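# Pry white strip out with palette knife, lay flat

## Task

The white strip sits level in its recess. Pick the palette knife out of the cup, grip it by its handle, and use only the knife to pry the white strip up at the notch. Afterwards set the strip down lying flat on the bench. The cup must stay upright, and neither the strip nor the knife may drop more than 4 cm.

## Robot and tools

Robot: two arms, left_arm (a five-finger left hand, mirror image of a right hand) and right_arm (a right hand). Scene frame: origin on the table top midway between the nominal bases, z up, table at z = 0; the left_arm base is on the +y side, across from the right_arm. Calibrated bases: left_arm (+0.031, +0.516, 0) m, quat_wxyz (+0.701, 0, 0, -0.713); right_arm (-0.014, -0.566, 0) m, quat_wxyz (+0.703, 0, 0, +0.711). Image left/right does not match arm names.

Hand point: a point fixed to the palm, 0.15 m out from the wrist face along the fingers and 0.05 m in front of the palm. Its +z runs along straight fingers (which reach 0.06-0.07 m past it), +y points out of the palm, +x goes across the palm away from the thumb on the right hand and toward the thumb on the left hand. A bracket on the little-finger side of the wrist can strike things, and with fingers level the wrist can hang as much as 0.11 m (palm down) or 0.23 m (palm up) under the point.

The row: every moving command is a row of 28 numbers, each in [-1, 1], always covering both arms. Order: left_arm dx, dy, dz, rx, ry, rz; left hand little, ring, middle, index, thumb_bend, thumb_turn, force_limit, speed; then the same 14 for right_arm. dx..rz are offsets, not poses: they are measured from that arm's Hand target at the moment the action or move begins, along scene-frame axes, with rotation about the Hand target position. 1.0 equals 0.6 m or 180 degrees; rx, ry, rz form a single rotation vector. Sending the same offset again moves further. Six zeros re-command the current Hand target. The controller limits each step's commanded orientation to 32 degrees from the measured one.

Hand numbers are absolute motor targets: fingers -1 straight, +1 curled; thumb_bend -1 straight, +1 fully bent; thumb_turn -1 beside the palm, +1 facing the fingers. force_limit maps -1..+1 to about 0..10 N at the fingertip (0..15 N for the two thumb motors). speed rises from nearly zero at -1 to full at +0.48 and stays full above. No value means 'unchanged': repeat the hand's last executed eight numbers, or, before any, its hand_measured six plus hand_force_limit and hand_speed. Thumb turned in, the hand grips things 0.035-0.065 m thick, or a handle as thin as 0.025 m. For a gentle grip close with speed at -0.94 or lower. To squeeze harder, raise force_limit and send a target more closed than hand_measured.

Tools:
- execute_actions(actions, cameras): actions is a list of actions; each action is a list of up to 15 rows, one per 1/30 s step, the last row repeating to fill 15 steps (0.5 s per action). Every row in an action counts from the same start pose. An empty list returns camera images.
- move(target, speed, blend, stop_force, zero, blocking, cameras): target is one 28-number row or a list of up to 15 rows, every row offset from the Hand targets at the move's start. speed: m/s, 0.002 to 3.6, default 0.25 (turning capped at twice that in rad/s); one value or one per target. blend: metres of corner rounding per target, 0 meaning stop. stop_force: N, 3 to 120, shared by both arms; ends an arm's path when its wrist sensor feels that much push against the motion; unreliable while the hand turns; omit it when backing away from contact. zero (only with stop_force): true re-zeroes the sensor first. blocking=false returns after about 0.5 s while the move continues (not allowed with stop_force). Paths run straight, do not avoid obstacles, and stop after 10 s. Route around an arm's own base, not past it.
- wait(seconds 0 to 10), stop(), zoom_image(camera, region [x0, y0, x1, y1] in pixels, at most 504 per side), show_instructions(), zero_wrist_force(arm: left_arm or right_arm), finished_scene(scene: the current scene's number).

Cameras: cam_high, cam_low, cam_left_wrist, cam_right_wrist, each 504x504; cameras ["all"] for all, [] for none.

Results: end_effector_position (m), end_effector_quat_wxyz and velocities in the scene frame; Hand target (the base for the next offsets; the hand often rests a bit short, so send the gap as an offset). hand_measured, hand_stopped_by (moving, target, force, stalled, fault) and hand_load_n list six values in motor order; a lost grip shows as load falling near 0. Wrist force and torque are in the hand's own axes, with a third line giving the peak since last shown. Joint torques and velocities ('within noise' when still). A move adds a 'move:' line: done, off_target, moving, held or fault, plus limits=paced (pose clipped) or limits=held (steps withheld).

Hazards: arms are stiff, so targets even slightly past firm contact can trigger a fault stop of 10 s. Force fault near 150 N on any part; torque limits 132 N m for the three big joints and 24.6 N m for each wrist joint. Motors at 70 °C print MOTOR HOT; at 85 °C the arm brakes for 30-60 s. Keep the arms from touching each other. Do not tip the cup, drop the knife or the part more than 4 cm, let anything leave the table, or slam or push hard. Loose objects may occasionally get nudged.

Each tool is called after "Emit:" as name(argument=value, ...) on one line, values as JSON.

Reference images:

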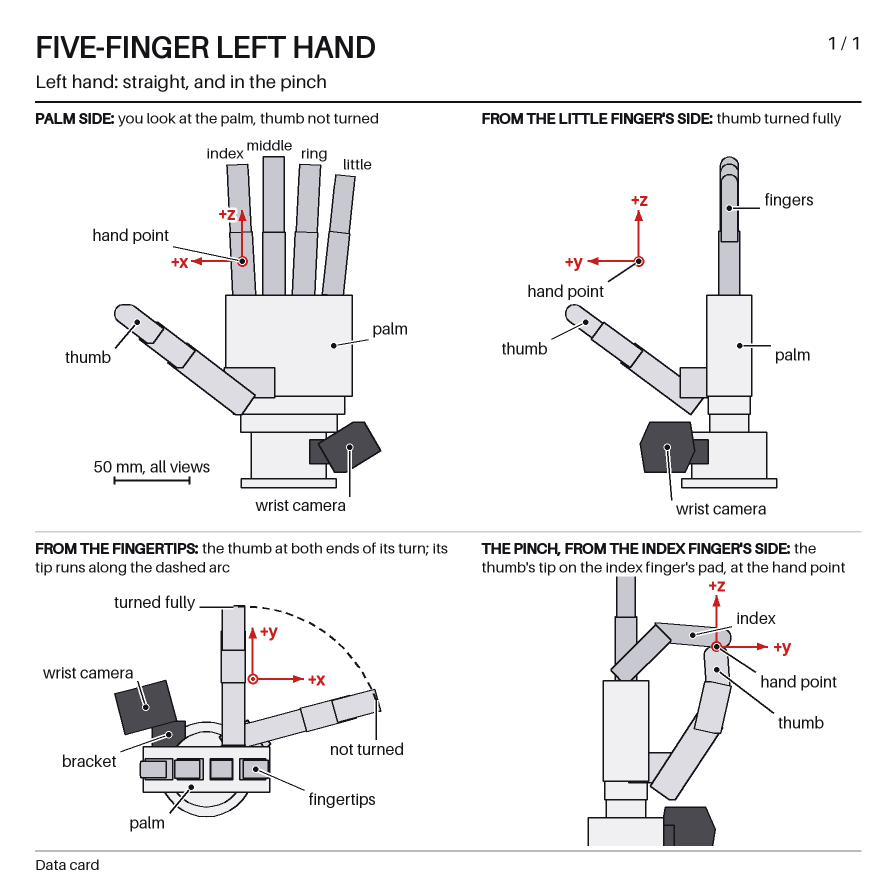

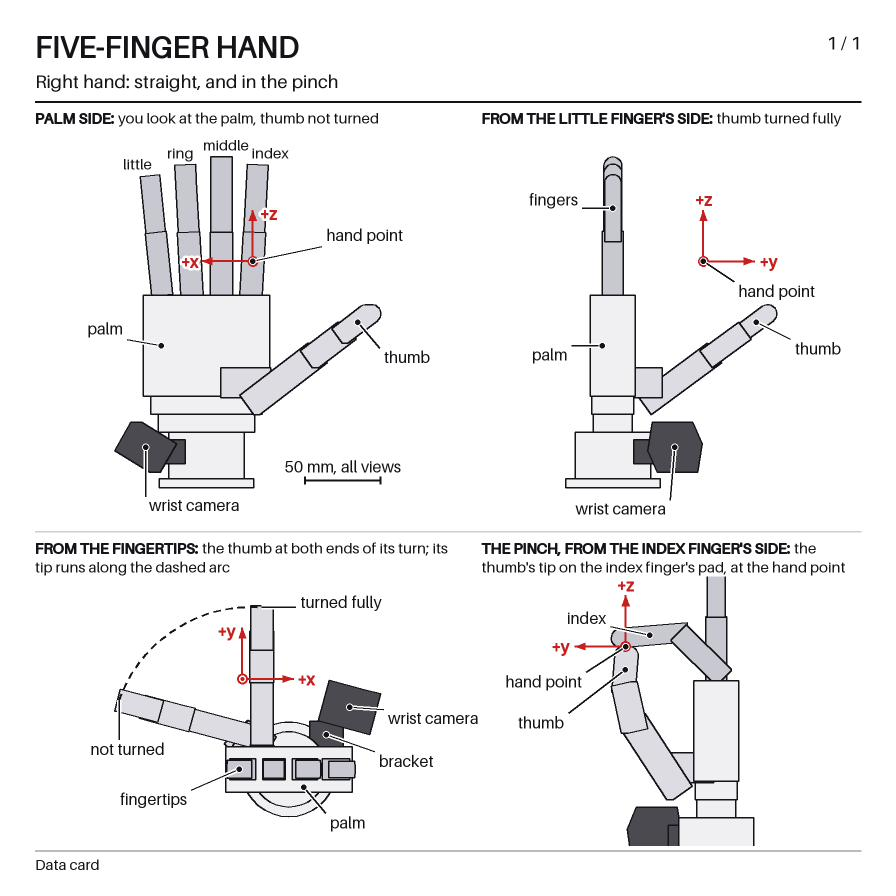

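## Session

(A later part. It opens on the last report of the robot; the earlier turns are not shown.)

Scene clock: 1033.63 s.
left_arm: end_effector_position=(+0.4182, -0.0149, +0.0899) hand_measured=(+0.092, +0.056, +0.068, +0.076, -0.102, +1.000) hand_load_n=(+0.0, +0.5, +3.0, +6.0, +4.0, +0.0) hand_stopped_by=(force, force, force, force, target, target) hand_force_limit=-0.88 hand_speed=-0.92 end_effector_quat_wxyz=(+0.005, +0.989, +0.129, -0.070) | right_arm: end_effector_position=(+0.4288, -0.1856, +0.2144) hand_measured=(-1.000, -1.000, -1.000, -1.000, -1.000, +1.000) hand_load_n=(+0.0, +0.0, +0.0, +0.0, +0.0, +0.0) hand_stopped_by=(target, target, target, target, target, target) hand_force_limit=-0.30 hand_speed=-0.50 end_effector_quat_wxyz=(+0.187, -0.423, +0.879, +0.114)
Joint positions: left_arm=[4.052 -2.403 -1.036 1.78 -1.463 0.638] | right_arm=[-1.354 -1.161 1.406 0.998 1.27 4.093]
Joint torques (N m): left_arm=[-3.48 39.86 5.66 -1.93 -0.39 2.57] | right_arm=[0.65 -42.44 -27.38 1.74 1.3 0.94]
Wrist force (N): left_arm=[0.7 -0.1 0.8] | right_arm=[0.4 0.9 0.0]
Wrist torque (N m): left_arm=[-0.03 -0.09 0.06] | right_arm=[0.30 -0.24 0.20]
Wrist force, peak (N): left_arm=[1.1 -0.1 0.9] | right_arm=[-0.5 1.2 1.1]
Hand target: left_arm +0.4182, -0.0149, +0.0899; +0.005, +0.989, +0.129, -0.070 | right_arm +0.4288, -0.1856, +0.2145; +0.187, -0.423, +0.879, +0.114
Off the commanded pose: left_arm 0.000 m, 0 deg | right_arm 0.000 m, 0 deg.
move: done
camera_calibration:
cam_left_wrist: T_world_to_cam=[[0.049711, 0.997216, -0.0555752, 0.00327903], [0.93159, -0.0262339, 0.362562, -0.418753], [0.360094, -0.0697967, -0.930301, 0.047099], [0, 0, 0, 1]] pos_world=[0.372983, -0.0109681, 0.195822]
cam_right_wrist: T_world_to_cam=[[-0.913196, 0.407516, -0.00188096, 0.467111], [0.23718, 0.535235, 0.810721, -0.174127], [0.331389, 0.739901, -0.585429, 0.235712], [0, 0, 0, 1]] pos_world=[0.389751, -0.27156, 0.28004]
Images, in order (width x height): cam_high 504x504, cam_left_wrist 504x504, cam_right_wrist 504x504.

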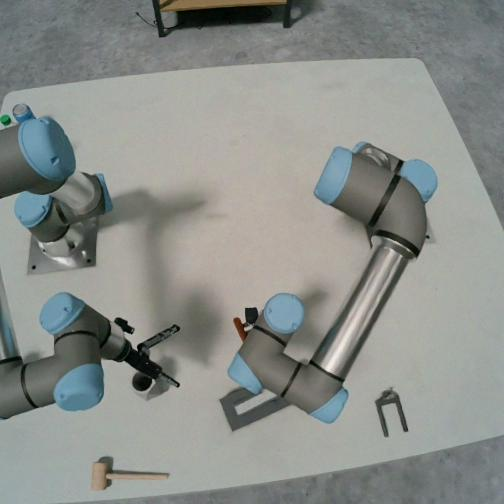

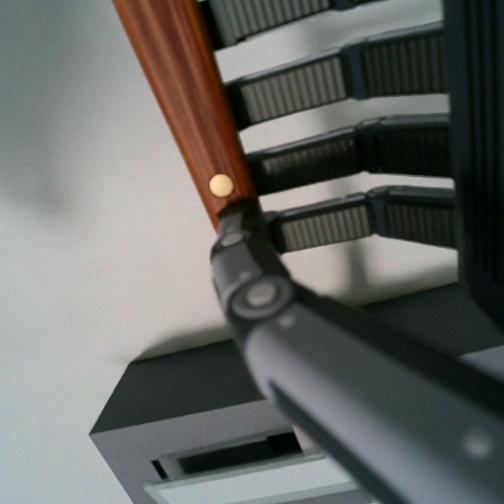

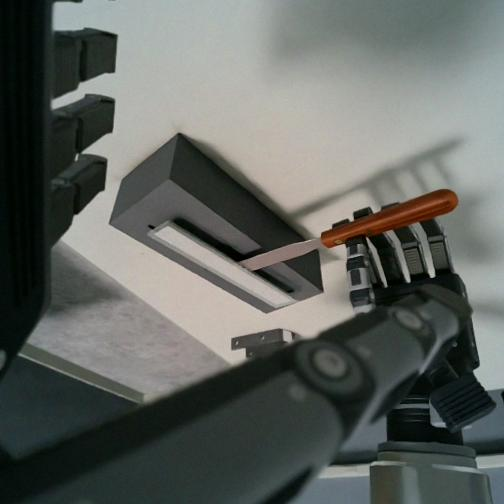

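Emit:
move(target=[[-0.1369,-0.0364,0,0,0,0,0.12,0.1,0.35,0.35,-0.1,1,-0.88,-0.92,0,0,0,0,0,0,-1,-1,-1,-1,-1,1,-0.3,-0.5]], speed=0.05, cameras=["cam_left_wrist","cam_right_wrist"])

Scene clock: 1039.00 s.
left_arm: end_effector_position=(+0.3358, -0.0368, +0.0899) hand_measured=(+0.092, +0.056, +0.068, +0.076, -0.102, +1.000) hand_load_n=(+0.0, +0.5, +3.0, +6.0, +4.0, -0.5) hand_stopped_by=(force, force, force, force, target, target) hand_force_limit=-0.88 hand_speed=-0.92 end_effector_quat_wxyz=(+0.005, +0.989, +0.129, -0.070) end_effector_velocity=(+0.003, +0.000, +0.001) end_effector_angular_velocity=(-0.001, +0.001, -0.004) | right_arm: end_effector_position=(+0.4288, -0.1856, +0.2145) hand_measured=(-1.000, -1.000, -1.000, -1.000, -1.000, +1.000) hand_load_n=(+0.0, +0.0, +0.0, +0.0, +0.0, -0.5) hand_stopped_by=(target, target, target, target, target, target) hand_force_limit=-0.30 hand_speed=-0.50 end_effector_quat_wxyz=(+0.187, -0.423, +0.879, +0.114)
Joint positions: left_arm=[3.927 -2.328 -1.168 1.851 -1.452 0.513] | right_arm=[-1.354 -1.161 1.406 0.998 1.27 4.093]
Joint velocities: left_arm=[0.005 -0.002 0.005 -0.003 0.001 0.009] | right_arm=[within noise]
Joint torques (N m): left_arm=[13.15 35.78 26.61 -4.14 0.86 2.74] | right_arm=[-8.33 -47.39 -28.45 3.42 1.09 -1.61]
Wrist force (N): left_arm=[0.6 -0.5 0.7] | right_arm=[0.2 0.9 0.1]
Wrist torque (N m): left_arm=[-0.07 -0.08 0.02] | right_arm=[0.30 -0.22 0.18]
Wrist force, peak (N): left_arm=[1.6 -0.3 0.6] | right_arm=[0.1 1.3 0.2]
Hand target: left_arm +0.3360, -0.0367, +0.0899; +0.005, +0.989, +0.129, -0.070 | right_arm +0.4288, -0.1856, +0.2145; +0.187, -0.423, +0.879, +0.114
Off the commanded pose: left_arm 0.000 m, 0 deg | right_arm 0.000 m, 0 deg.
move: done
camera_calibration:
cam_left_wrist: T_world_to_cam=[[0.0496616, 0.997211, -0.055707, 0.0292494], [0.931581, -0.0261378, 0.362593, -0.342658], [0.360125, -0.0699026, -0.930281, 0.0751895], [0, 0, 0, 1]] pos_world=[0.290683, -0.0328682, 0.195822]
cam_right_wrist: T_world_to_cam=[[-0.91324, 0.407418, -0.00202885, 0.467143], [0.237013, 0.535309, 0.810721, -0.174123], [0.331388, 0.739902, -0.585429, 0.235771], [0, 0, 0, 1]] pos_world=[0.389751, -0.27156, 0.280141]
Images, in order (width x height): cam_left_wrist 504x504, cam_right_wrist 504x504.

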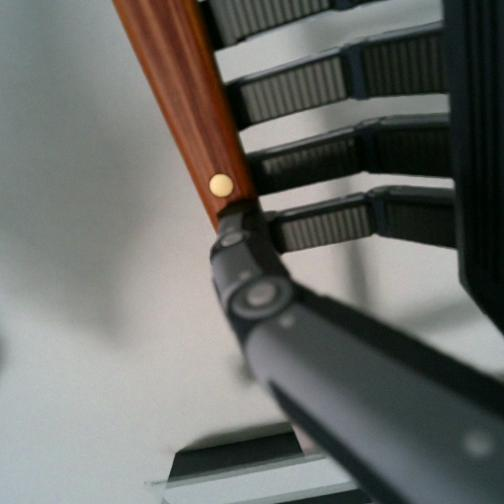

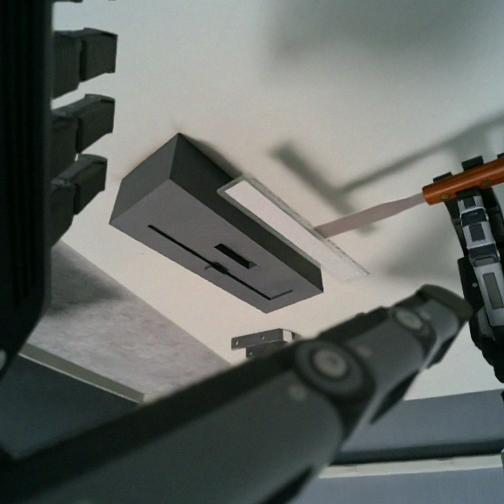

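Emit:
move(target=[[-0.0725,-0.0193,0,0,0,0,0.12,0.1,0.35,0.35,-0.1,1,-0.88,-0.92,0,0,0,0,0,0,-1,-1,-1,-1,-1,1,-0.3,-0.5],[-0.0725,-0.0193,-0.046,0,0,0,0.12,0.1,0.35,0.35,-0.1,1,-0.88,-0.92,0,0,0,0,0,0,-1,-1,-1,-1,-1,1,-0.3,-0.5]], speed=0.05, blend=0.01, cameras=["all"])

Scene clock: 1048.73 s.
left_arm: end_effector_position=(+0.2924, -0.0482, +0.0621) hand_measured=(+0.092, +0.056, +0.068, +0.076, -0.102, +1.000) hand_load_n=(+0.0, +0.5, +3.0, +5.5, +4.0, +0.0) hand_stopped_by=(force, force, force, force, target, target) hand_force_limit=-0.88 hand_speed=-0.92 end_effector_quat_wxyz=(+0.005, +0.989, +0.129, -0.070) | right_arm: end_effector_position=(+0.4288, -0.1856, +0.2145) hand_measured=(-1.000, -1.000, -1.000, -1.000, -1.000, +1.000) hand_load_n=(+0.0, +0.0, +0.0, +0.0, -0.5, -0.5) hand_stopped_by=(target, target, target, target, target, target) hand_force_limit=-0.30 hand_speed=-0.50 end_effector_quat_wxyz=(+0.187, -0.423, +0.879, +0.114)
Joint positions: left_arm=[3.855 -2.329 -1.241 1.933 -1.447 0.441] | right_arm=[-1.354 -1.161 1.406 0.998 1.27 4.093]
Joint torques (N m): left_arm=[10.58 56.47 25.45 -4.33 1.11 2.58] | right_arm=[-9.97 -45.06 -29.42 3.55 1.17 -1.12]
Wrist force (N): left_arm=[0.8 -0.3 0.4] | right_arm=[0.2 1.0 0.1]
Wrist torque (N m): left_arm=[-0.05 -0.12 0.10] | right_arm=[0.31 -0.22 0.18]
Wrist force, peak (N): left_arm=[1.7 -0.4 0.7] | right_arm=[0.2 1.3 0.2]
Hand target: left_arm +0.2925, -0.0483, +0.0623; +0.005, +0.989, +0.129, -0.070 | right_arm +0.4288, -0.1856, +0.2145; +0.187, -0.423, +0.879, +0.114
Off the commanded pose: left_arm 0.000 m, 0 deg | right_arm 0.000 m, 0 deg.
move: done
camera_calibration:
cam_left_wrist: T_world_to_cam=[[0.0496853, 0.997234, -0.0552751, 0.0412467], [0.931703, -0.0263405, 0.362265, -0.292433], [0.359807, -0.0694992, -0.930435, 0.0642773], [0, 0, 0, 1]] pos_world=[0.247284, -0.0443682, 0.168024]
cam_right_wrist: T_world_to_cam=[[-0.91324, 0.407418, -0.00202885, 0.467143], [0.237013, 0.535309, 0.810721, -0.174123], [0.331388, 0.739902, -0.585429, 0.235771], [0, 0, 0, 1]] pos_world=[0.389751, -0.27156, 0.280141]

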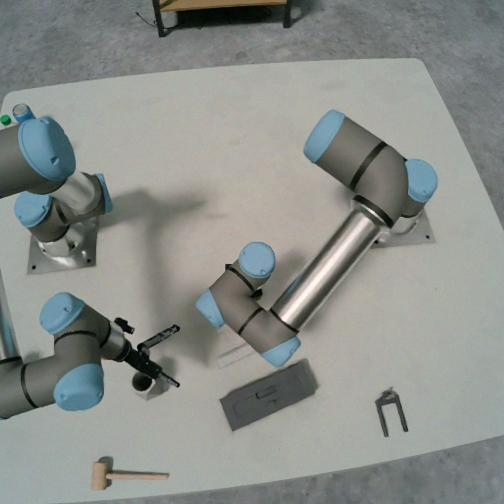

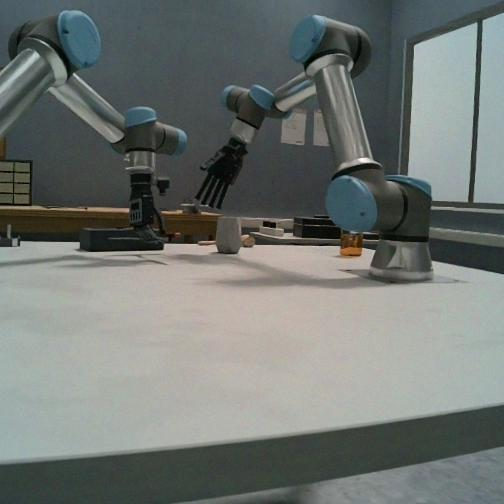

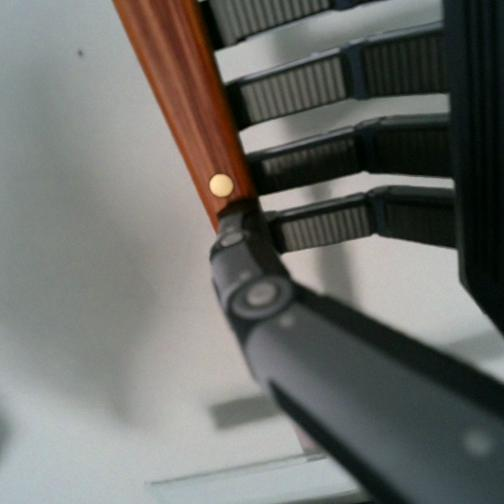

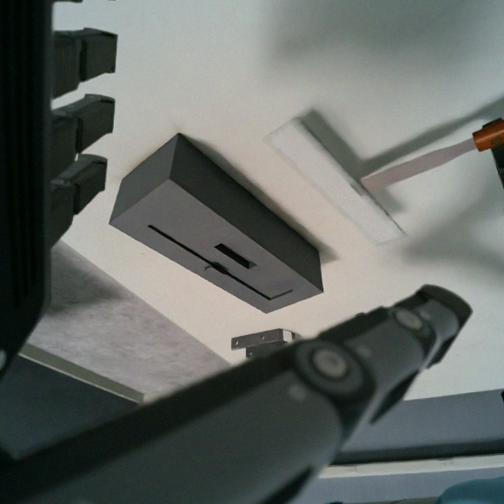

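Emit:
zoom_image(camera="cam_low", region=[70, 170, 250, 270])

Emit:
zoom_image(camera="cam_right_wrist", region=[250, 90, 504, 260])

Scaled by 2.800 from the camera's 504x504 image, which has a finer 720x720 frame.

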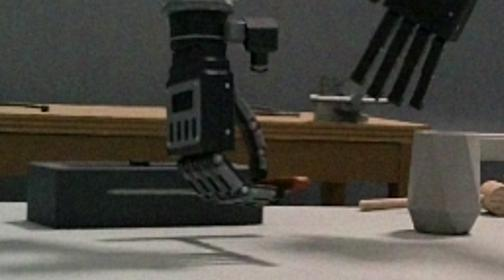

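Scaled by 1.984 from the camera's 504x504 image, which has a finer 720x720 frame.

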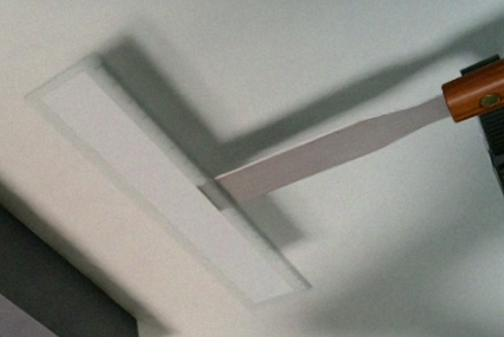

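Emit:
move(target=[[0,0,-0.0072,-0.01142,0.04293,0,0.12,0.1,0.35,0.35,-0.1,1,-0.88,-0.92,0,0,0,0,0,0,-1,-1,-1,-1,-1,1,-0.3,-0.5]], speed=0.03, cameras=["cam_left_wrist","cam_right_wrist","cam_low"])

Emit:
zoom_image(camera="cam_right_wrist", region=[250, 90, 504, 260])

Emit:
zoom_image(camera="cam_low", region=[70, 170, 250, 270])

Scene clock: 1056.57 s.
left_arm: end_effector_position=(+0.2926, -0.0483, +0.0579) hand_measured=(+0.092, +0.056, +0.068, +0.076, -0.102, +1.000) hand_load_n=(+0.0, +0.5, +3.0, +5.5, +4.0, -0.5) hand_stopped_by=(force, force, force, force, target, target) hand_force_limit=-0.88 hand_speed=-0.92 end_effector_quat_wxyz=(+0.014, +0.982, +0.128, -0.139) end_effector_velocity=(+0.001, +0.000, -0.001) end_effector_angular_velocity=(+0.003, -0.006, -0.001) | right_arm: end_effector_position=(+0.4288, -0.1856, +0.2145) hand_measured=(-1.000, -1.000, -1.000, -1.000, -1.000, +1.000) hand_load_n=(+0.0, +0.0, +0.0, +0.0, +0.0, -0.5) hand_stopped_by=(target, target, target, target, target, target) hand_force_limit=-0.30 hand_speed=-0.50 end_effector_quat_wxyz=(+0.187, -0.423, +0.879, +0.114)
Joint positions: left_arm=[3.912 -2.362 -1.223 1.872 -1.329 0.511] | right_arm=[-1.354 -1.161 1.406 0.998 1.27 4.093]
Joint velocities: left_arm=[0 -0.001 0 0.002 -0.006 0] | right_arm=[within noise]
Joint torques (N m): left_arm=[-9.28 51.31 18.85 -1.17 -0.79 -2.08] | right_arm=[-9.5 -44.65 -28.59 3.36 1.04 -0.78]
Wrist force (N): left_arm=[0.9 -0.3 0.6] | right_arm=[0.1 1.0 0.1]
Wrist torque (N m): left_arm=[-0.04 -0.12 0.00] | right_arm=[0.31 -0.21 0.18]
Wrist force, peak (N): left_arm=[1.2 -0.5 0.7] | right_arm=[0.3 1.3 0.1]
Hand target: left_arm +0.2925, -0.0483, +0.0580; +0.014, +0.982, +0.128, -0.138 | right_arm +0.4288, -0.1856, +0.2145; +0.187, -0.423, +0.879, +0.114
Off the commanded pose: left_arm 0.000 m, 0 deg | right_arm 0.000 m, 0 deg.
move: done
camera_calibration:
cam_left_wrist: T_world_to_cam=[[0.0393935, 0.994467, -0.0973824, 0.0463282], [0.972024, -0.0155542, 0.234368, -0.294907], [0.231556, -0.103891, -0.967258, 0.0983075], [0, 0, 0, 1]] pos_world=[0.262067, -0.0404457, 0.168717]
cam_right_wrist: T_world_to_cam=[[-0.91324, 0.407418, -0.00202885, 0.467143], [0.237013, 0.535309, 0.810721, -0.174123], [0.331388, 0.739902, -0.585429, 0.235771], [0, 0, 0, 1]] pos_world=[0.389751, -0.27156, 0.280141]
Images, in order (width x height): cam_low 504x504, cam_left_wrist 504x504, cam_right_wrist 504x504.

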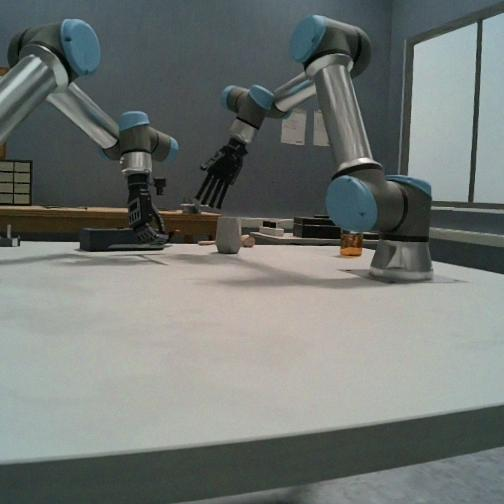

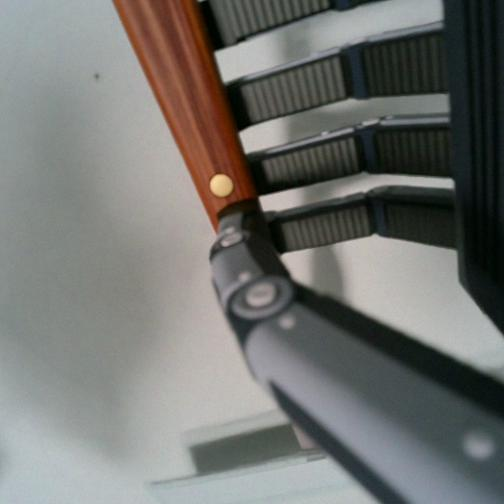

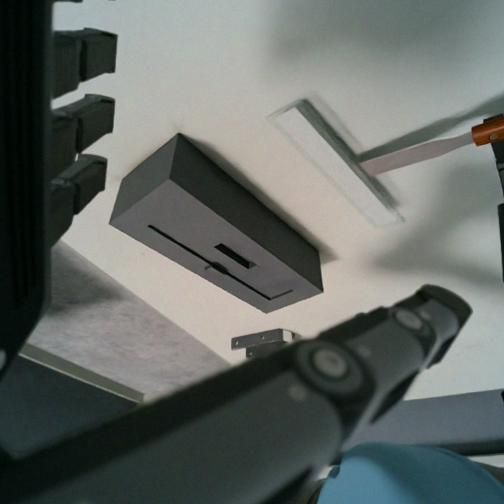

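Scaled by 1.984 from the camera's 504x504 image, which has a finer 720x720 frame.

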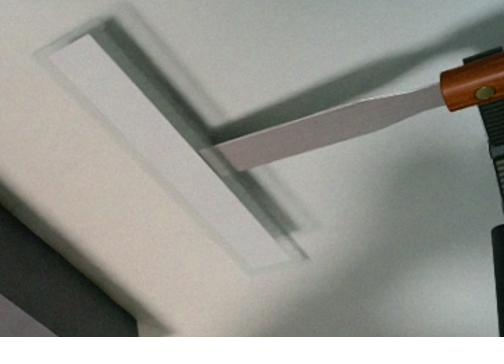

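Scaled by 2.800 from the camera's 504x504 image, which has a finer 720x720 frame.

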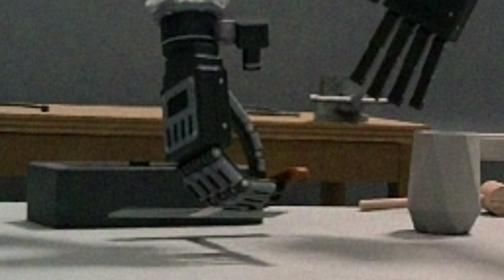

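Emit:
move(target=[[0,0,-0.005,-0.00714,0.02684,0,0.12,0.1,0.35,0.35,-0.1,1,-0.88,-0.92,0,0,0,0,0,0,-1,-1,-1,-1,-1,1,-0.3,-0.5]], speed=0.025, cameras=["cam_left_wrist","cam_right_wrist","cam_low"])

Emit:
zoom_image(camera="cam_right_wrist", region=[250, 90, 504, 260])

Emit:
zoom_image(camera="cam_low", region=[70, 170, 250, 270])

Scene clock: 1062.00 s.
left_arm: end_effector_position=(+0.2926, -0.0483, +0.0549) hand_measured=(+0.092, +0.056, +0.068, +0.076, -0.102, +1.000) hand_load_n=(+0.0, +0.5, +3.5, +5.5, +4.5, -0.5) hand_stopped_by=(force, force, force, force, target, target) hand_force_limit=-0.88 hand_speed=-0.92 end_effector_quat_wxyz=(+0.020, +0.975, +0.127, -0.181) | right_arm: end_effector_position=(+0.4288, -0.1856, +0.2145) hand_measured=(-1.000, -1.000, -1.000, -1.000, -1.000, +1.000) hand_load_n=(+0.0, +0.0, +0.0, +0.0, +0.0, +0.0) hand_stopped_by=(target, target, target, target, target, target) hand_force_limit=-0.30 hand_speed=-0.50 end_effector_quat_wxyz=(+0.187, -0.423, +0.879, +0.114)
Joint positions: left_arm=[3.946 -2.387 -1.211 1.83 -1.26 0.559] | right_arm=[-1.354 -1.161 1.406 0.998 1.27 4.093]
Joint torques (N m): left_arm=[-5.43 50.68 19.18 -1.69 -1.04 -1.57] | right_arm=[-10.67 -44.64 -27.96 3.56 0.97 -0.27]
Wrist force (N): left_arm=[0.9 -0.2 0.6] | right_arm=[0.2 1.1 0.0]
Wrist torque (N m): left_arm=[-0.02 -0.09 -0.02] | right_arm=[0.32 -0.22 0.18]
Wrist force, peak (N): left_arm=[1.2 -0.3 0.8] | right_arm=[0.2 1.3 0.0]
Hand target: left_arm +0.2925, -0.0483, +0.0550; +0.020, +0.975, +0.127, -0.181 | right_arm +0.4288, -0.1856, +0.2145; +0.187, -0.423, +0.879, +0.114
Off the commanded pose: left_arm 0.000 m, 0 deg | right_arm 0.000 m, 0 deg.
move: done
camera_calibration:
cam_left_wrist: T_world_to_cam=[[0.030097, 0.991994, -0.122647, 0.0500108], [0.988322, -0.0111968, 0.151967, -0.294278], [0.149378, -0.125789, -0.980746, 0.119094], [0, 0, 0, 1]] pos_world=[0.271546, -0.0379247, 0.167655]
cam_right_wrist: T_world_to_cam=[[-0.91324, 0.407418, -0.00202885, 0.467143], [0.237013, 0.535309, 0.810721, -0.174123], [0.331388, 0.739902, -0.585429, 0.235771], [0, 0, 0, 1]] pos_world=[0.389751, -0.27156, 0.280141]
Images, in order (width x height): cam_low 504x504, cam_left_wrist 504x504, cam_right_wrist 504x504.

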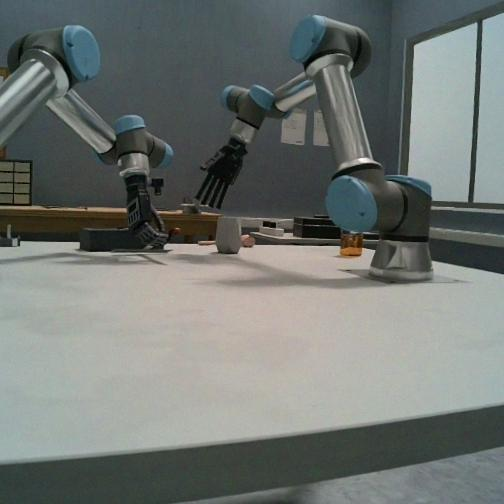

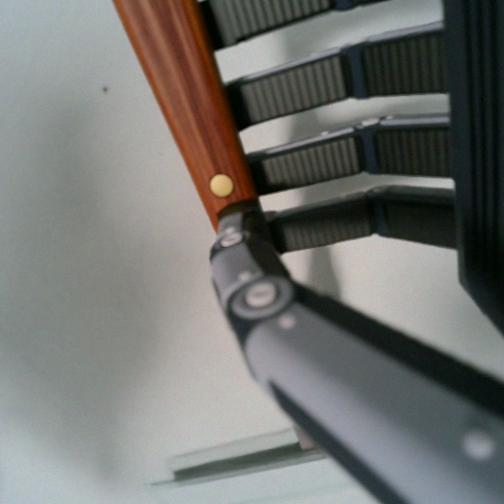

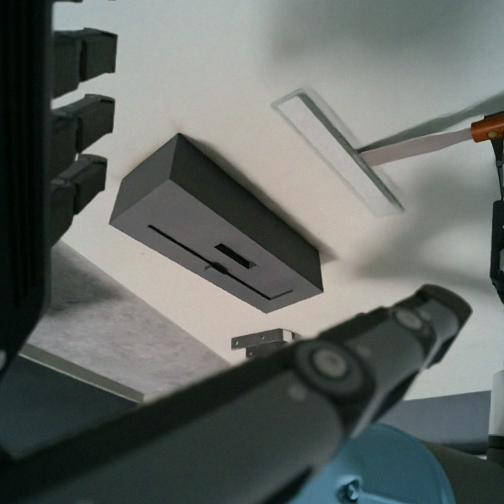

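Scaled by 1.984 from the camera's 504x504 image, which has a finer 720x720 frame.

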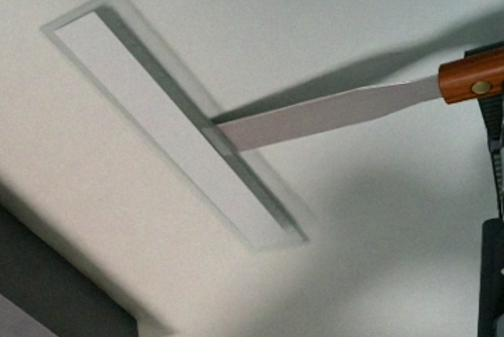

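Scaled by 2.800 from the camera's 504x504 image, which has a finer 720x720 frame.

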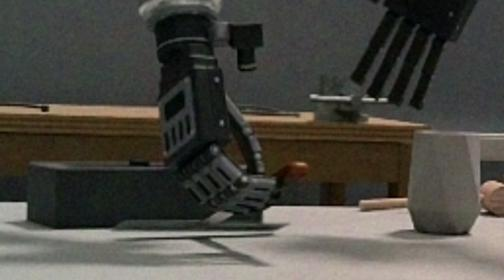

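Emit:
move(target=[[0,0,-0.0017,-0.00286,0.01073,0,0.12,0.1,0.35,0.35,-0.1,1,-0.88,-0.92,0,0,0,0,0,0,-1,-1,-1,-1,-1,1,-0.3,-0.5]], speed=0.02, cameras=["cam_left_wrist","cam_right_wrist","cam_low"])

Emit:
zoom_image(camera="cam_right_wrist", region=[250, 90, 504, 260])

Emit:
zoom_image(camera="cam_low", region=[100, 210, 200, 270])

Scene clock: 1066.23 s.
left_arm: end_effector_position=(+0.2925, -0.0483, +0.0539) hand_measured=(+0.092, +0.056, +0.068, +0.076, -0.102, +1.000) hand_load_n=(+0.0, +0.5, +3.0, +5.5, +4.5, +0.0) hand_stopped_by=(force, force, force, force, target, target) hand_force_limit=-0.88 hand_speed=-0.92 end_effector_quat_wxyz=(+0.022, +0.972, +0.127, -0.198) | right_arm: end_effector_position=(+0.4288, -0.1856, +0.2145) hand_measured=(-1.000, -1.000, -1.000, -1.000, -1.000, +1.000) hand_load_n=(+0.0, +0.0, +0.0, +0.0, +0.0, +0.0) hand_stopped_by=(target, target, target, target, target, target) hand_force_limit=-0.30 hand_speed=-0.50 end_effector_quat_wxyz=(+0.187, -0.423, +0.879, +0.114)
Joint positions: left_arm=[3.959 -2.398 -1.207 1.813 -1.233 0.579] | right_arm=[-1.354 -1.161 1.406 0.998 1.27 4.093]
Joint torques (N m): left_arm=[0.37 46.63 20.94 -2.07 -0.3 0.36] | right_arm=[-9.37 -43.61 -27.96 3.47 1.1 0.13]
Wrist force (N): left_arm=[0.7 -0.3 0.6] | right_arm=[0.2 1.1 0.0]
Wrist torque (N m): left_arm=[-0.05 -0.05 -0.02] | right_arm=[0.33 -0.22 0.19]
Wrist force, peak (N): left_arm=[1.1 -0.1 1.0] | right_arm=[0.2 1.2 0.1]
Hand target: left_arm +0.2925, -0.0483, +0.0539; +0.022, +0.972, +0.127, -0.198 | right_arm +0.4288, -0.1856, +0.2145; +0.187, -0.423, +0.879, +0.114
Off the commanded pose: left_arm 0.000 m, 0 deg | right_arm 0.000 m, 0 deg.
move: done
camera_calibration:
cam_left_wrist: T_world_to_cam=[[0.025788, 0.990838, -0.132569, 0.0516494], [0.992893, -0.00997493, 0.118589, -0.293529], [0.11618, -0.134685, -0.984054, 0.127627], [0, 0, 0, 1]] pos_world=[0.275284, -0.0369147, 0.167248]
cam_right_wrist: T_world_to_cam=[[-0.91324, 0.407418, -0.00202885, 0.467143], [0.237013, 0.535309, 0.810721, -0.174123], [0.331388, 0.739902, -0.585429, 0.235771], [0, 0, 0, 1]] pos_world=[0.389751, -0.27156, 0.280141]
Images, in order (width x height): cam_low 504x504, cam_left_wrist 504x504, cam_right_wrist 504x504.

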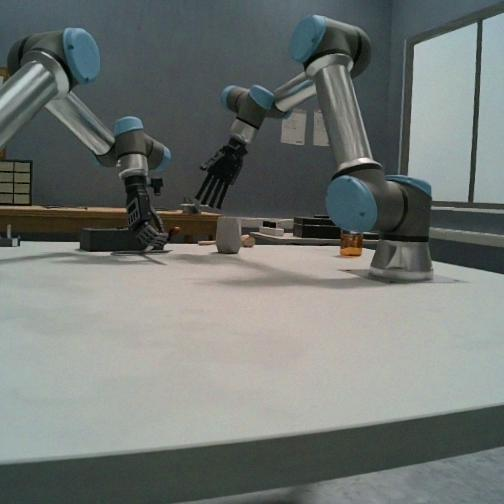

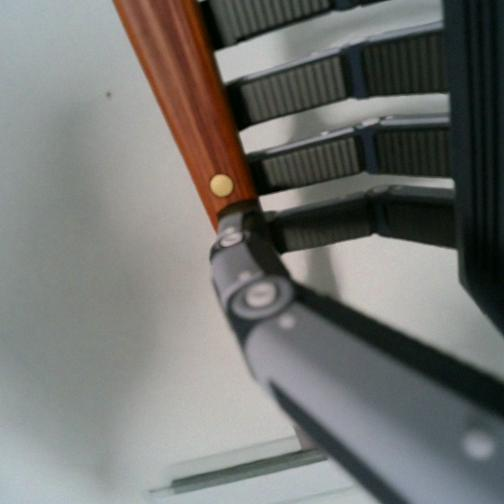

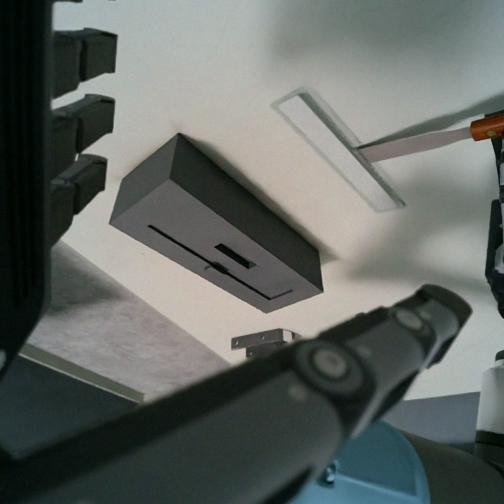

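Scaled by 1.984 from the camera's 504x504 image, which has a finer 720x720 frame.

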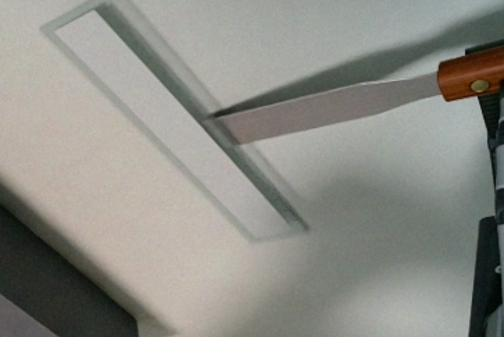

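Scaled by 5.040 from the camera's 504x504 image, which has a finer 720x720 frame.

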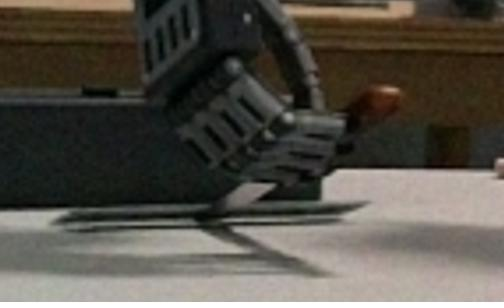

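Emit:
move(target=[[0,0,-0.005,0,0,0,0.12,0.1,0.35,0.35,-0.1,1,-0.88,-0.92,0,0,0,0,0,0,-1,-1,-1,-1,-1,1,-0.3,-0.5]], speed=0.01, stop_force=4, cameras=["cam_left_wrist","cam_right_wrist","cam_low"])

Emit:
zoom_image(camera="cam_right_wrist", region=[250, 90, 504, 260])

Emit:
zoom_image(camera="cam_low", region=[100, 210, 200, 270])

Scene clock: 1072.80 s.
left_arm: end_effector_position=(+0.2925, -0.0483, +0.0509) hand_measured=(+0.092, +0.056, +0.068, +0.076, -0.102, +1.000) hand_load_n=(+1.0, +2.5, +3.5, +3.0, +5.0, -1.0) hand_stopped_by=(force, force, force, force, target, target) hand_force_limit=-0.88 hand_speed=-0.92 end_effector_quat_wxyz=(+0.022, +0.972, +0.127, -0.198) | right_arm: end_effector_position=(+0.4288, -0.1856, +0.2145) hand_measured=(-1.000, -1.000, -1.000, -1.000, -1.000, +1.000) hand_load_n=(+0.0, +0.0, +0.0, +0.0, +0.0, +0.0) hand_stopped_by=(target, target, target, target, target, target) hand_force_limit=-0.30 hand_speed=-0.50 end_effector_quat_wxyz=(+0.187, -0.423, +0.879, +0.114)
Joint positions: left_arm=[3.959 -2.402 -1.209 1.818 -1.233 0.579] | right_arm=[-1.354 -1.161 1.406 0.998 1.27 4.093]
Joint torques (N m): left_arm=[-9.7 48.69 10.92 -4.4 -0.53 -2.87] | right_arm=[-8.41 -43.11 -29.04 3.48 0.93 0.33]
Wrist force (N): left_arm=[-0.1 -0.3 -0.7] | right_arm=[0.1 1.1 0.1]
Wrist torque (N m): left_arm=[-0.04 0.09 0.01] | right_arm=[0.32 -0.21 0.18]
Wrist force, peak (N): left_arm=[1.0 -0.1 0.8] | right_arm=[0.3 1.3 0.0]
Hand target: left_arm +0.2925, -0.0483, +0.0509; +0.022, +0.972, +0.127, -0.198 | right_arm +0.4288, -0.1856, +0.2145; +0.187, -0.423, +0.879, +0.114
Off the commanded pose: left_arm 0.000 m, 0 deg | right_arm 0.000 m, 0 deg.
move: done
camera_calibration:
cam_left_wrist: T_world_to_cam=[[0.0258049, 0.990866, -0.132359, 0.0512138], [0.992846, -0.00996281, 0.118983, -0.293224], [0.116578, -0.134482, -0.984035, 0.124569], [0, 0, 0, 1]] pos_world=[0.275283, -0.036915, 0.164247]
cam_right_wrist: T_world_to_cam=[[-0.91324, 0.407418, -0.00202885, 0.467143], [0.237013, 0.535309, 0.810721, -0.174123], [0.331388, 0.739902, -0.585429, 0.235771], [0, 0, 0, 1]] pos_world=[0.389751, -0.27156, 0.280141]
Images, in order (width x height): cam_low 504x504, cam_left_wrist 504x504, cam_right_wrist 504x504.

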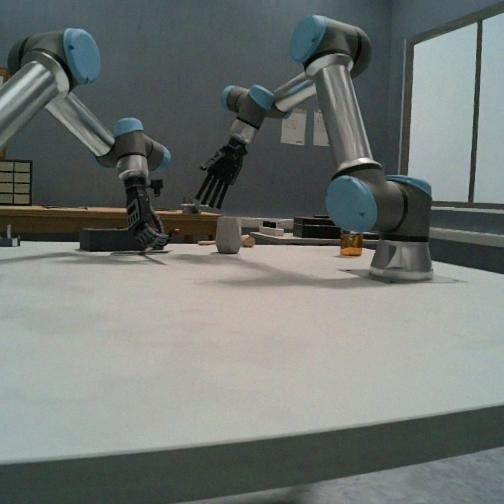

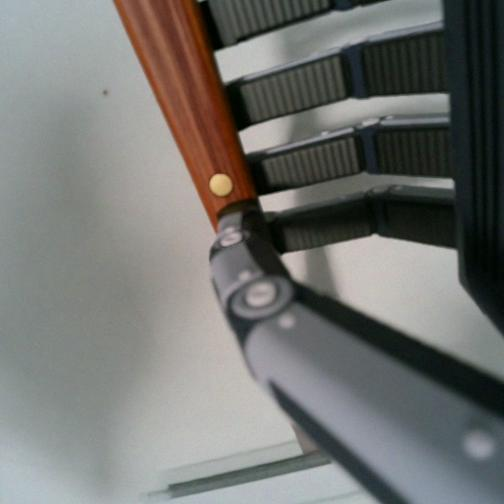

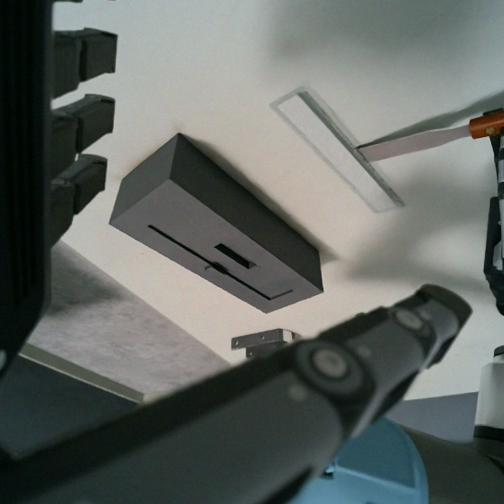

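Scaled by 1.984 from the camera's 504x504 image, which has a finer 720x720 frame.

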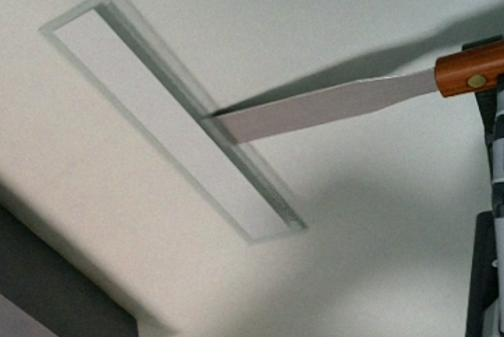

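Scaled by 5.040 from the camera's 504x504 image, which has a finer 720x720 frame.

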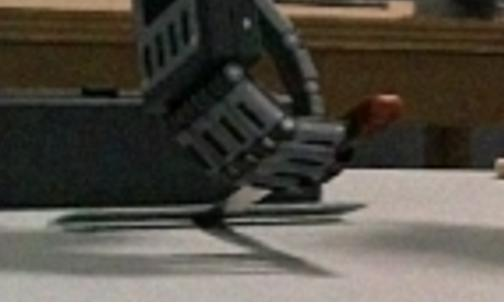

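Emit:
move(target=[[-0.0242,-0.0064,0,0,0,0,0.12,0.1,0.35,0.35,-0.1,1,-0.88,-0.92,0,0,0,0,0,0,-1,-1,-1,-1,-1,1,-0.3,-0.5]], speed=0.05, cameras=["cam_left_wrist","cam_right_wrist","cam_low"])

Emit:
zoom_image(camera="cam_right_wrist", region=[250, 90, 504, 260])

Emit:
zoom_image(camera="cam_low", region=[100, 210, 200, 270])

Scene clock: 1077.60 s.
left_arm: end_effector_position=(+0.2778, -0.0522, +0.0510) hand_measured=(+0.092, +0.056, +0.068, +0.076, -0.102, +1.000) hand_load_n=(+1.5, +2.5, +3.5, +3.0, +5.0, -1.5) hand_stopped_by=(force, force, force, force, target, target) hand_force_limit=-0.88 hand_speed=-0.92 end_effector_quat_wxyz=(+0.022, +0.972, +0.127, -0.198) | right_arm: end_effector_position=(+0.4288, -0.1856, +0.2145) hand_measured=(-1.000, -1.000, -1.000, -1.000, -1.000, +1.000) hand_load_n=(+0.0, +0.0, +0.0, +0.0, +0.0, +0.0) hand_stopped_by=(target, target, target, target, target, target) hand_force_limit=-0.30 hand_speed=-0.50 end_effector_quat_wxyz=(+0.187, -0.423, +0.879, +0.114)
Joint positions: left_arm=[3.935 -2.391 -1.227 1.834 -1.228 0.555] | right_arm=[-1.354 -1.161 1.406 0.998 1.27 4.093]
Joint torques (N m): left_arm=[12.61 37.13 24.95 -4.43 0.63 2.71] | right_arm=[-8.79 -42.6 -27.92 3.52 0.86 0.5]
Wrist force (N): left_arm=[0.4 -0.1 -0.7] | right_arm=[0.2 1.0 0.0]
Wrist torque (N m): left_arm=[-0.01 0.10 0.07] | right_arm=[0.32 -0.21 0.18]
Wrist force, peak (N): left_arm=[0.8 -0.3 -0.9] | right_arm=[0.1 1.3 0.0]
Hand target: left_arm +0.2780, -0.0521, +0.0509; +0.022, +0.972, +0.127, -0.198 | right_arm +0.4288, -0.1856, +0.2145; +0.187, -0.423, +0.879, +0.114
Off the commanded pose: left_arm 0.000 m, 0 deg | right_arm 0.000 m, 0 deg.
move: done
camera_calibration:
cam_left_wrist: T_world_to_cam=[[0.0257313, 0.990853, -0.132467, 0.0555098], [0.992848, -0.00987767, 0.118973, -0.278576], [0.116576, -0.134581, -0.984021, 0.125862], [0, 0, 0, 1]] pos_world=[0.260483, -0.0408152, 0.164347]
cam_right_wrist: T_world_to_cam=[[-0.91324, 0.407418, -0.00202885, 0.467143], [0.237013, 0.535309, 0.810721, -0.174123], [0.331388, 0.739902, -0.585429, 0.235771], [0, 0, 0, 1]] pos_world=[0.389751, -0.27156, 0.280141]
Images, in order (width x height): cam_low 504x504, cam_left_wrist 504x504, cam_right_wrist 504x504.

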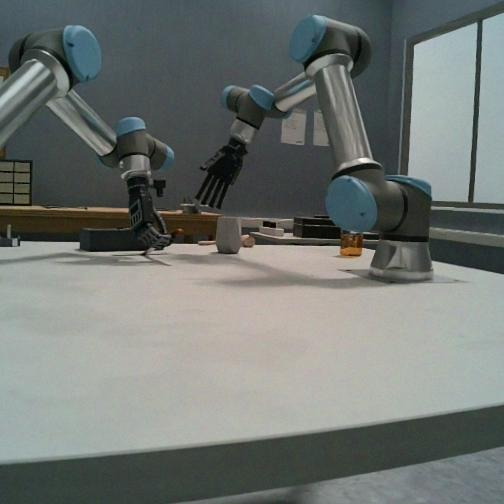

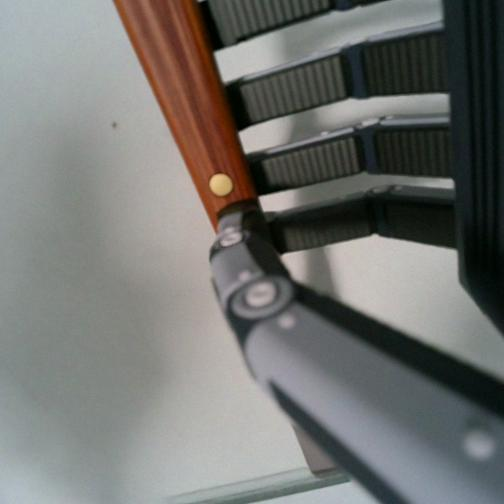

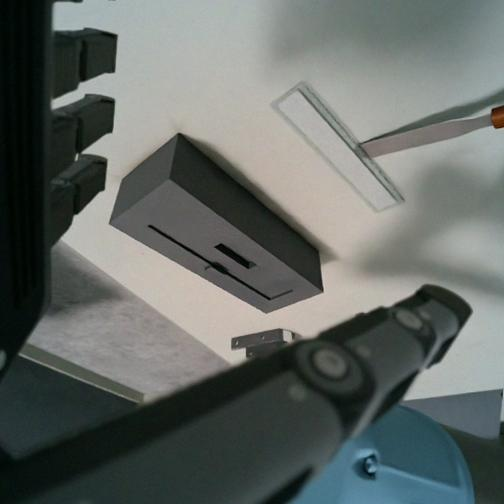

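Scaled by 1.984 from the camera's 504x504 image, which has a finer 720x720 frame.

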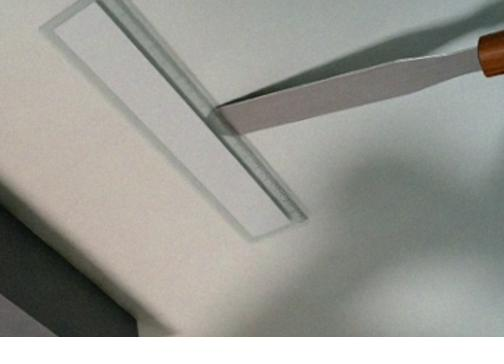

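Scaled by 5.040 from the camera's 504x504 image, which has a finer 720x720 frame.

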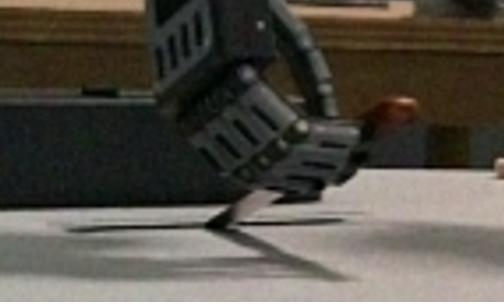

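Emit:
move(target=[[-0.0644,-0.0171,0.0017,0,0,0,0.12,0.1,0.35,0.35,-0.1,1,-0.88,-0.92,0,0,0,0,0,0,-1,-1,-1,-1,-1,1,-0.3,-0.5]], speed=0.06, cameras=["cam_left_wrist","cam_right_wrist","cam_low"])

Emit:
zoom_image(camera="cam_right_wrist", region=[250, 50, 504, 220])

Emit:
zoom_image(camera="cam_low", region=[100, 210, 200, 270])

Scene clock: 1081.67 s.
left_arm: end_effector_position=(+0.2392, -0.0624, +0.0520) hand_measured=(+0.092, +0.056, +0.068, +0.076, -0.102, +1.000) hand_load_n=(+0.0, +1.5, +3.5, +4.5, +4.5, -1.0) hand_stopped_by=(force, force, force, force, target, target) hand_force_limit=-0.88 hand_speed=-0.92 end_effector_quat_wxyz=(+0.022, +0.972, +0.127, -0.198) end_effector_velocity=(+0.001, +0.001, +0.000) end_effector_angular_velocity=(+0.001, -0.001, -0.002) | right_arm: end_effector_position=(+0.4288, -0.1856, +0.2145) hand_measured=(-1.000, -1.000, -1.000, -1.000, -1.000, +1.000) hand_load_n=(+0.0, +0.0, +0.0, +0.0, +0.0, +0.0) hand_stopped_by=(target, target, target, target, target, target) hand_force_limit=-0.30 hand_speed=-0.50 end_effector_quat_wxyz=(+0.187, -0.423, +0.879, +0.114)
Joint positions: left_arm=[3.872 -2.366 -1.265 1.869 -1.215 0.489] | right_arm=[-1.354 -1.161 1.406 0.998 1.27 4.093]
Joint velocities: left_arm=[0.002 -0.001 0.002 -0.002 -0.002 0.005] | right_arm=[within noise]
Joint torques (N m): left_arm=[11.65 34.77 22.46 -4.43 -0.54 2.62] | right_arm=[-9.08 -40.9 -29.36 3.6 0.84 0.84]
Wrist force (N): left_arm=[0.8 -0.4 -0.2] | right_arm=[0.3 1.0 0.2]
Wrist torque (N m): left_arm=[-0.05 -0.06 0.00] | right_arm=[0.31 -0.23 0.19]
Wrist force, peak (N): left_arm=[1.1 -0.4 -1.2] | right_arm=[0.4 1.2 0.1]
Hand target: left_arm +0.2394, -0.0624, +0.0520; +0.022, +0.972, +0.127, -0.198 | right_arm +0.4288, -0.1856, +0.2145; +0.187, -0.423, +0.879, +0.114
Off the commanded pose: left_arm 0.000 m, 0 deg | right_arm 0.000 m, 0 deg.
move: done
camera_calibration:
cam_left_wrist: T_world_to_cam=[[0.0258278, 0.990839, -0.132554, 0.0667315], [0.992846, -0.00996236, 0.118985, -0.240577], [0.116575, -0.134679, -0.984008, 0.129955], [0, 0, 0, 1]] pos_world=[0.221983, -0.0510147, 0.165347]
cam_right_wrist: T_world_to_cam=[[-0.91324, 0.407418, -0.00202885, 0.467143], [0.237013, 0.535309, 0.810721, -0.174123], [0.331388, 0.739902, -0.585429, 0.235771], [0, 0, 0, 1]] pos_world=[0.389751, -0.27156, 0.280141]
Images, in order (width x height): cam_low 504x504, cam_left_wrist 504x504, cam_right_wrist 504x504.

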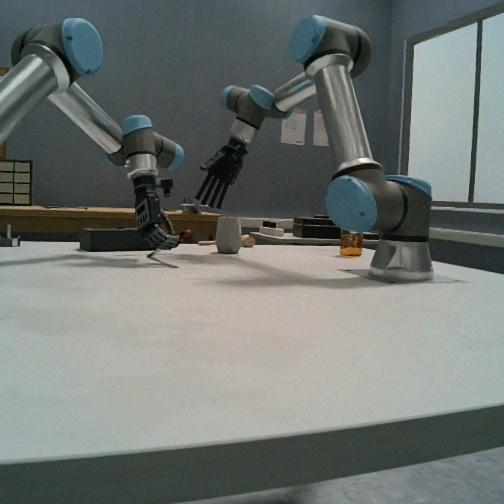

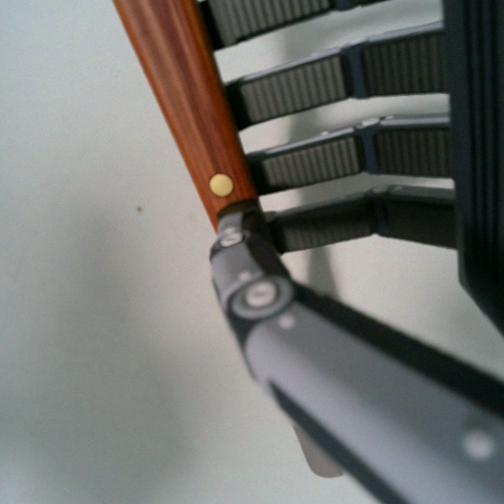

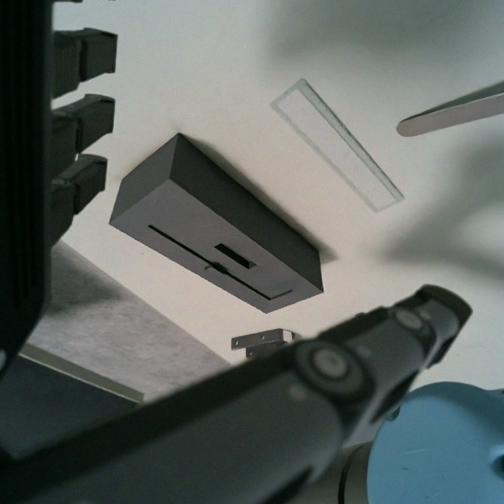

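Scaled by 1.984 from the camera's 504x504 image, which has a finer 720x720 frame.

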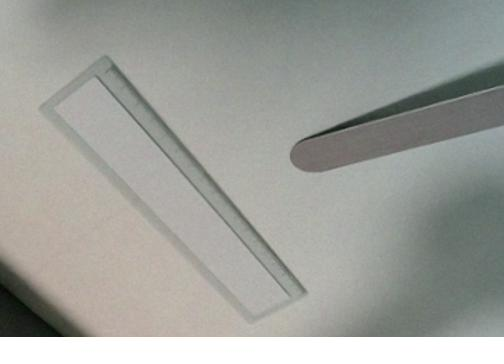

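Scaled by 5.040 from the camera's 504x504 image, which has a finer 720x720 frame.

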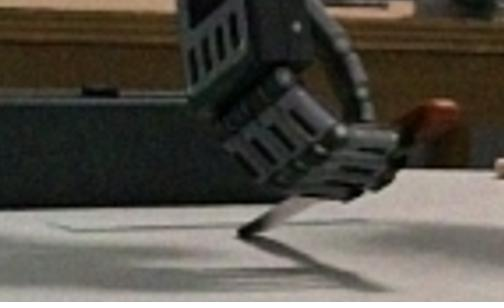

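Emit:
move(target=[[-0.03,0.0,0.08,0,0,0,0.12,0.1,0.35,0.35,-0.1,1,-0.88,-0.92,0,0,0,0,0,0,-1,-1,-1,-1,-1,1,-0.3,-0.5],[-0.1323,0.1873,0.1133,0.03284,-0.12343,0,0.12,0.1,0.35,0.35,-0.1,1,-0.88,-0.92,0,0,0,0,0,0,-1,-1,-1,-1,-1,1,-0.3,-0.5]], speed=0.15, blend=0.03)

Scene clock: 1101.17 s.
left_arm: end_effector_position=(+0.1599, +0.0499, +0.1199) hand_measured=(+0.092, +0.056, +0.068, +0.076, -0.102, +1.000) hand_load_n=(+0.0, +1.0, +3.5, +5.5, +4.5, -0.5) hand_stopped_by=(force, force, force, force, target, target) hand_force_limit=-0.88 hand_speed=-0.92 end_effector_quat_wxyz=(-0.004, +0.992, +0.130, -0.001) | right_arm: end_effector_position=(+0.4288, -0.1856, +0.2145) hand_measured=(-1.000, -1.000, -1.000, -1.000, -1.000, +1.000) hand_load_n=(-0.5, +0.0, +0.0, +0.0, +0.0, -0.5) hand_stopped_by=(target, target, target, target, target, target) hand_force_limit=-0.30 hand_speed=-0.50 end_effector_quat_wxyz=(+0.187, -0.423, +0.879, +0.114)
Joint positions: left_arm=[3.675 -1.956 -1.682 2.059 -1.572 0.256] | right_arm=[-1.354 -1.161 1.406 0.998 1.27 4.093]
Joint torques (N m): left_arm=[3.36 34.6 9.7 -3.06 -1.11 1.71] | right_arm=[-9 -41.38 -29.63 3.51 0.84 1.15]
Wrist force (N): left_arm=[0.8 -0.1 0.6] | right_arm=[0.3 0.9 0.2]
Wrist torque (N m): left_arm=[-0.05 -0.10 0.01] | right_arm=[0.29 -0.23 0.19]
Wrist force, peak (N): left_arm=[2.1 0.1 1.0] | right_arm=[0.2 1.4 0.1]
Hand target: left_arm +0.1600, +0.0500, +0.1199; -0.004, +0.992, +0.130, -0.001 | right_arm +0.4288, -0.1856, +0.2145; +0.187, -0.423, +0.879, +0.114
Off the commanded pose: left_arm 0.000 m, 0 deg | right_arm 0.000 m, 0 deg.
move: done; blend cut to 0.0256 m at target 1


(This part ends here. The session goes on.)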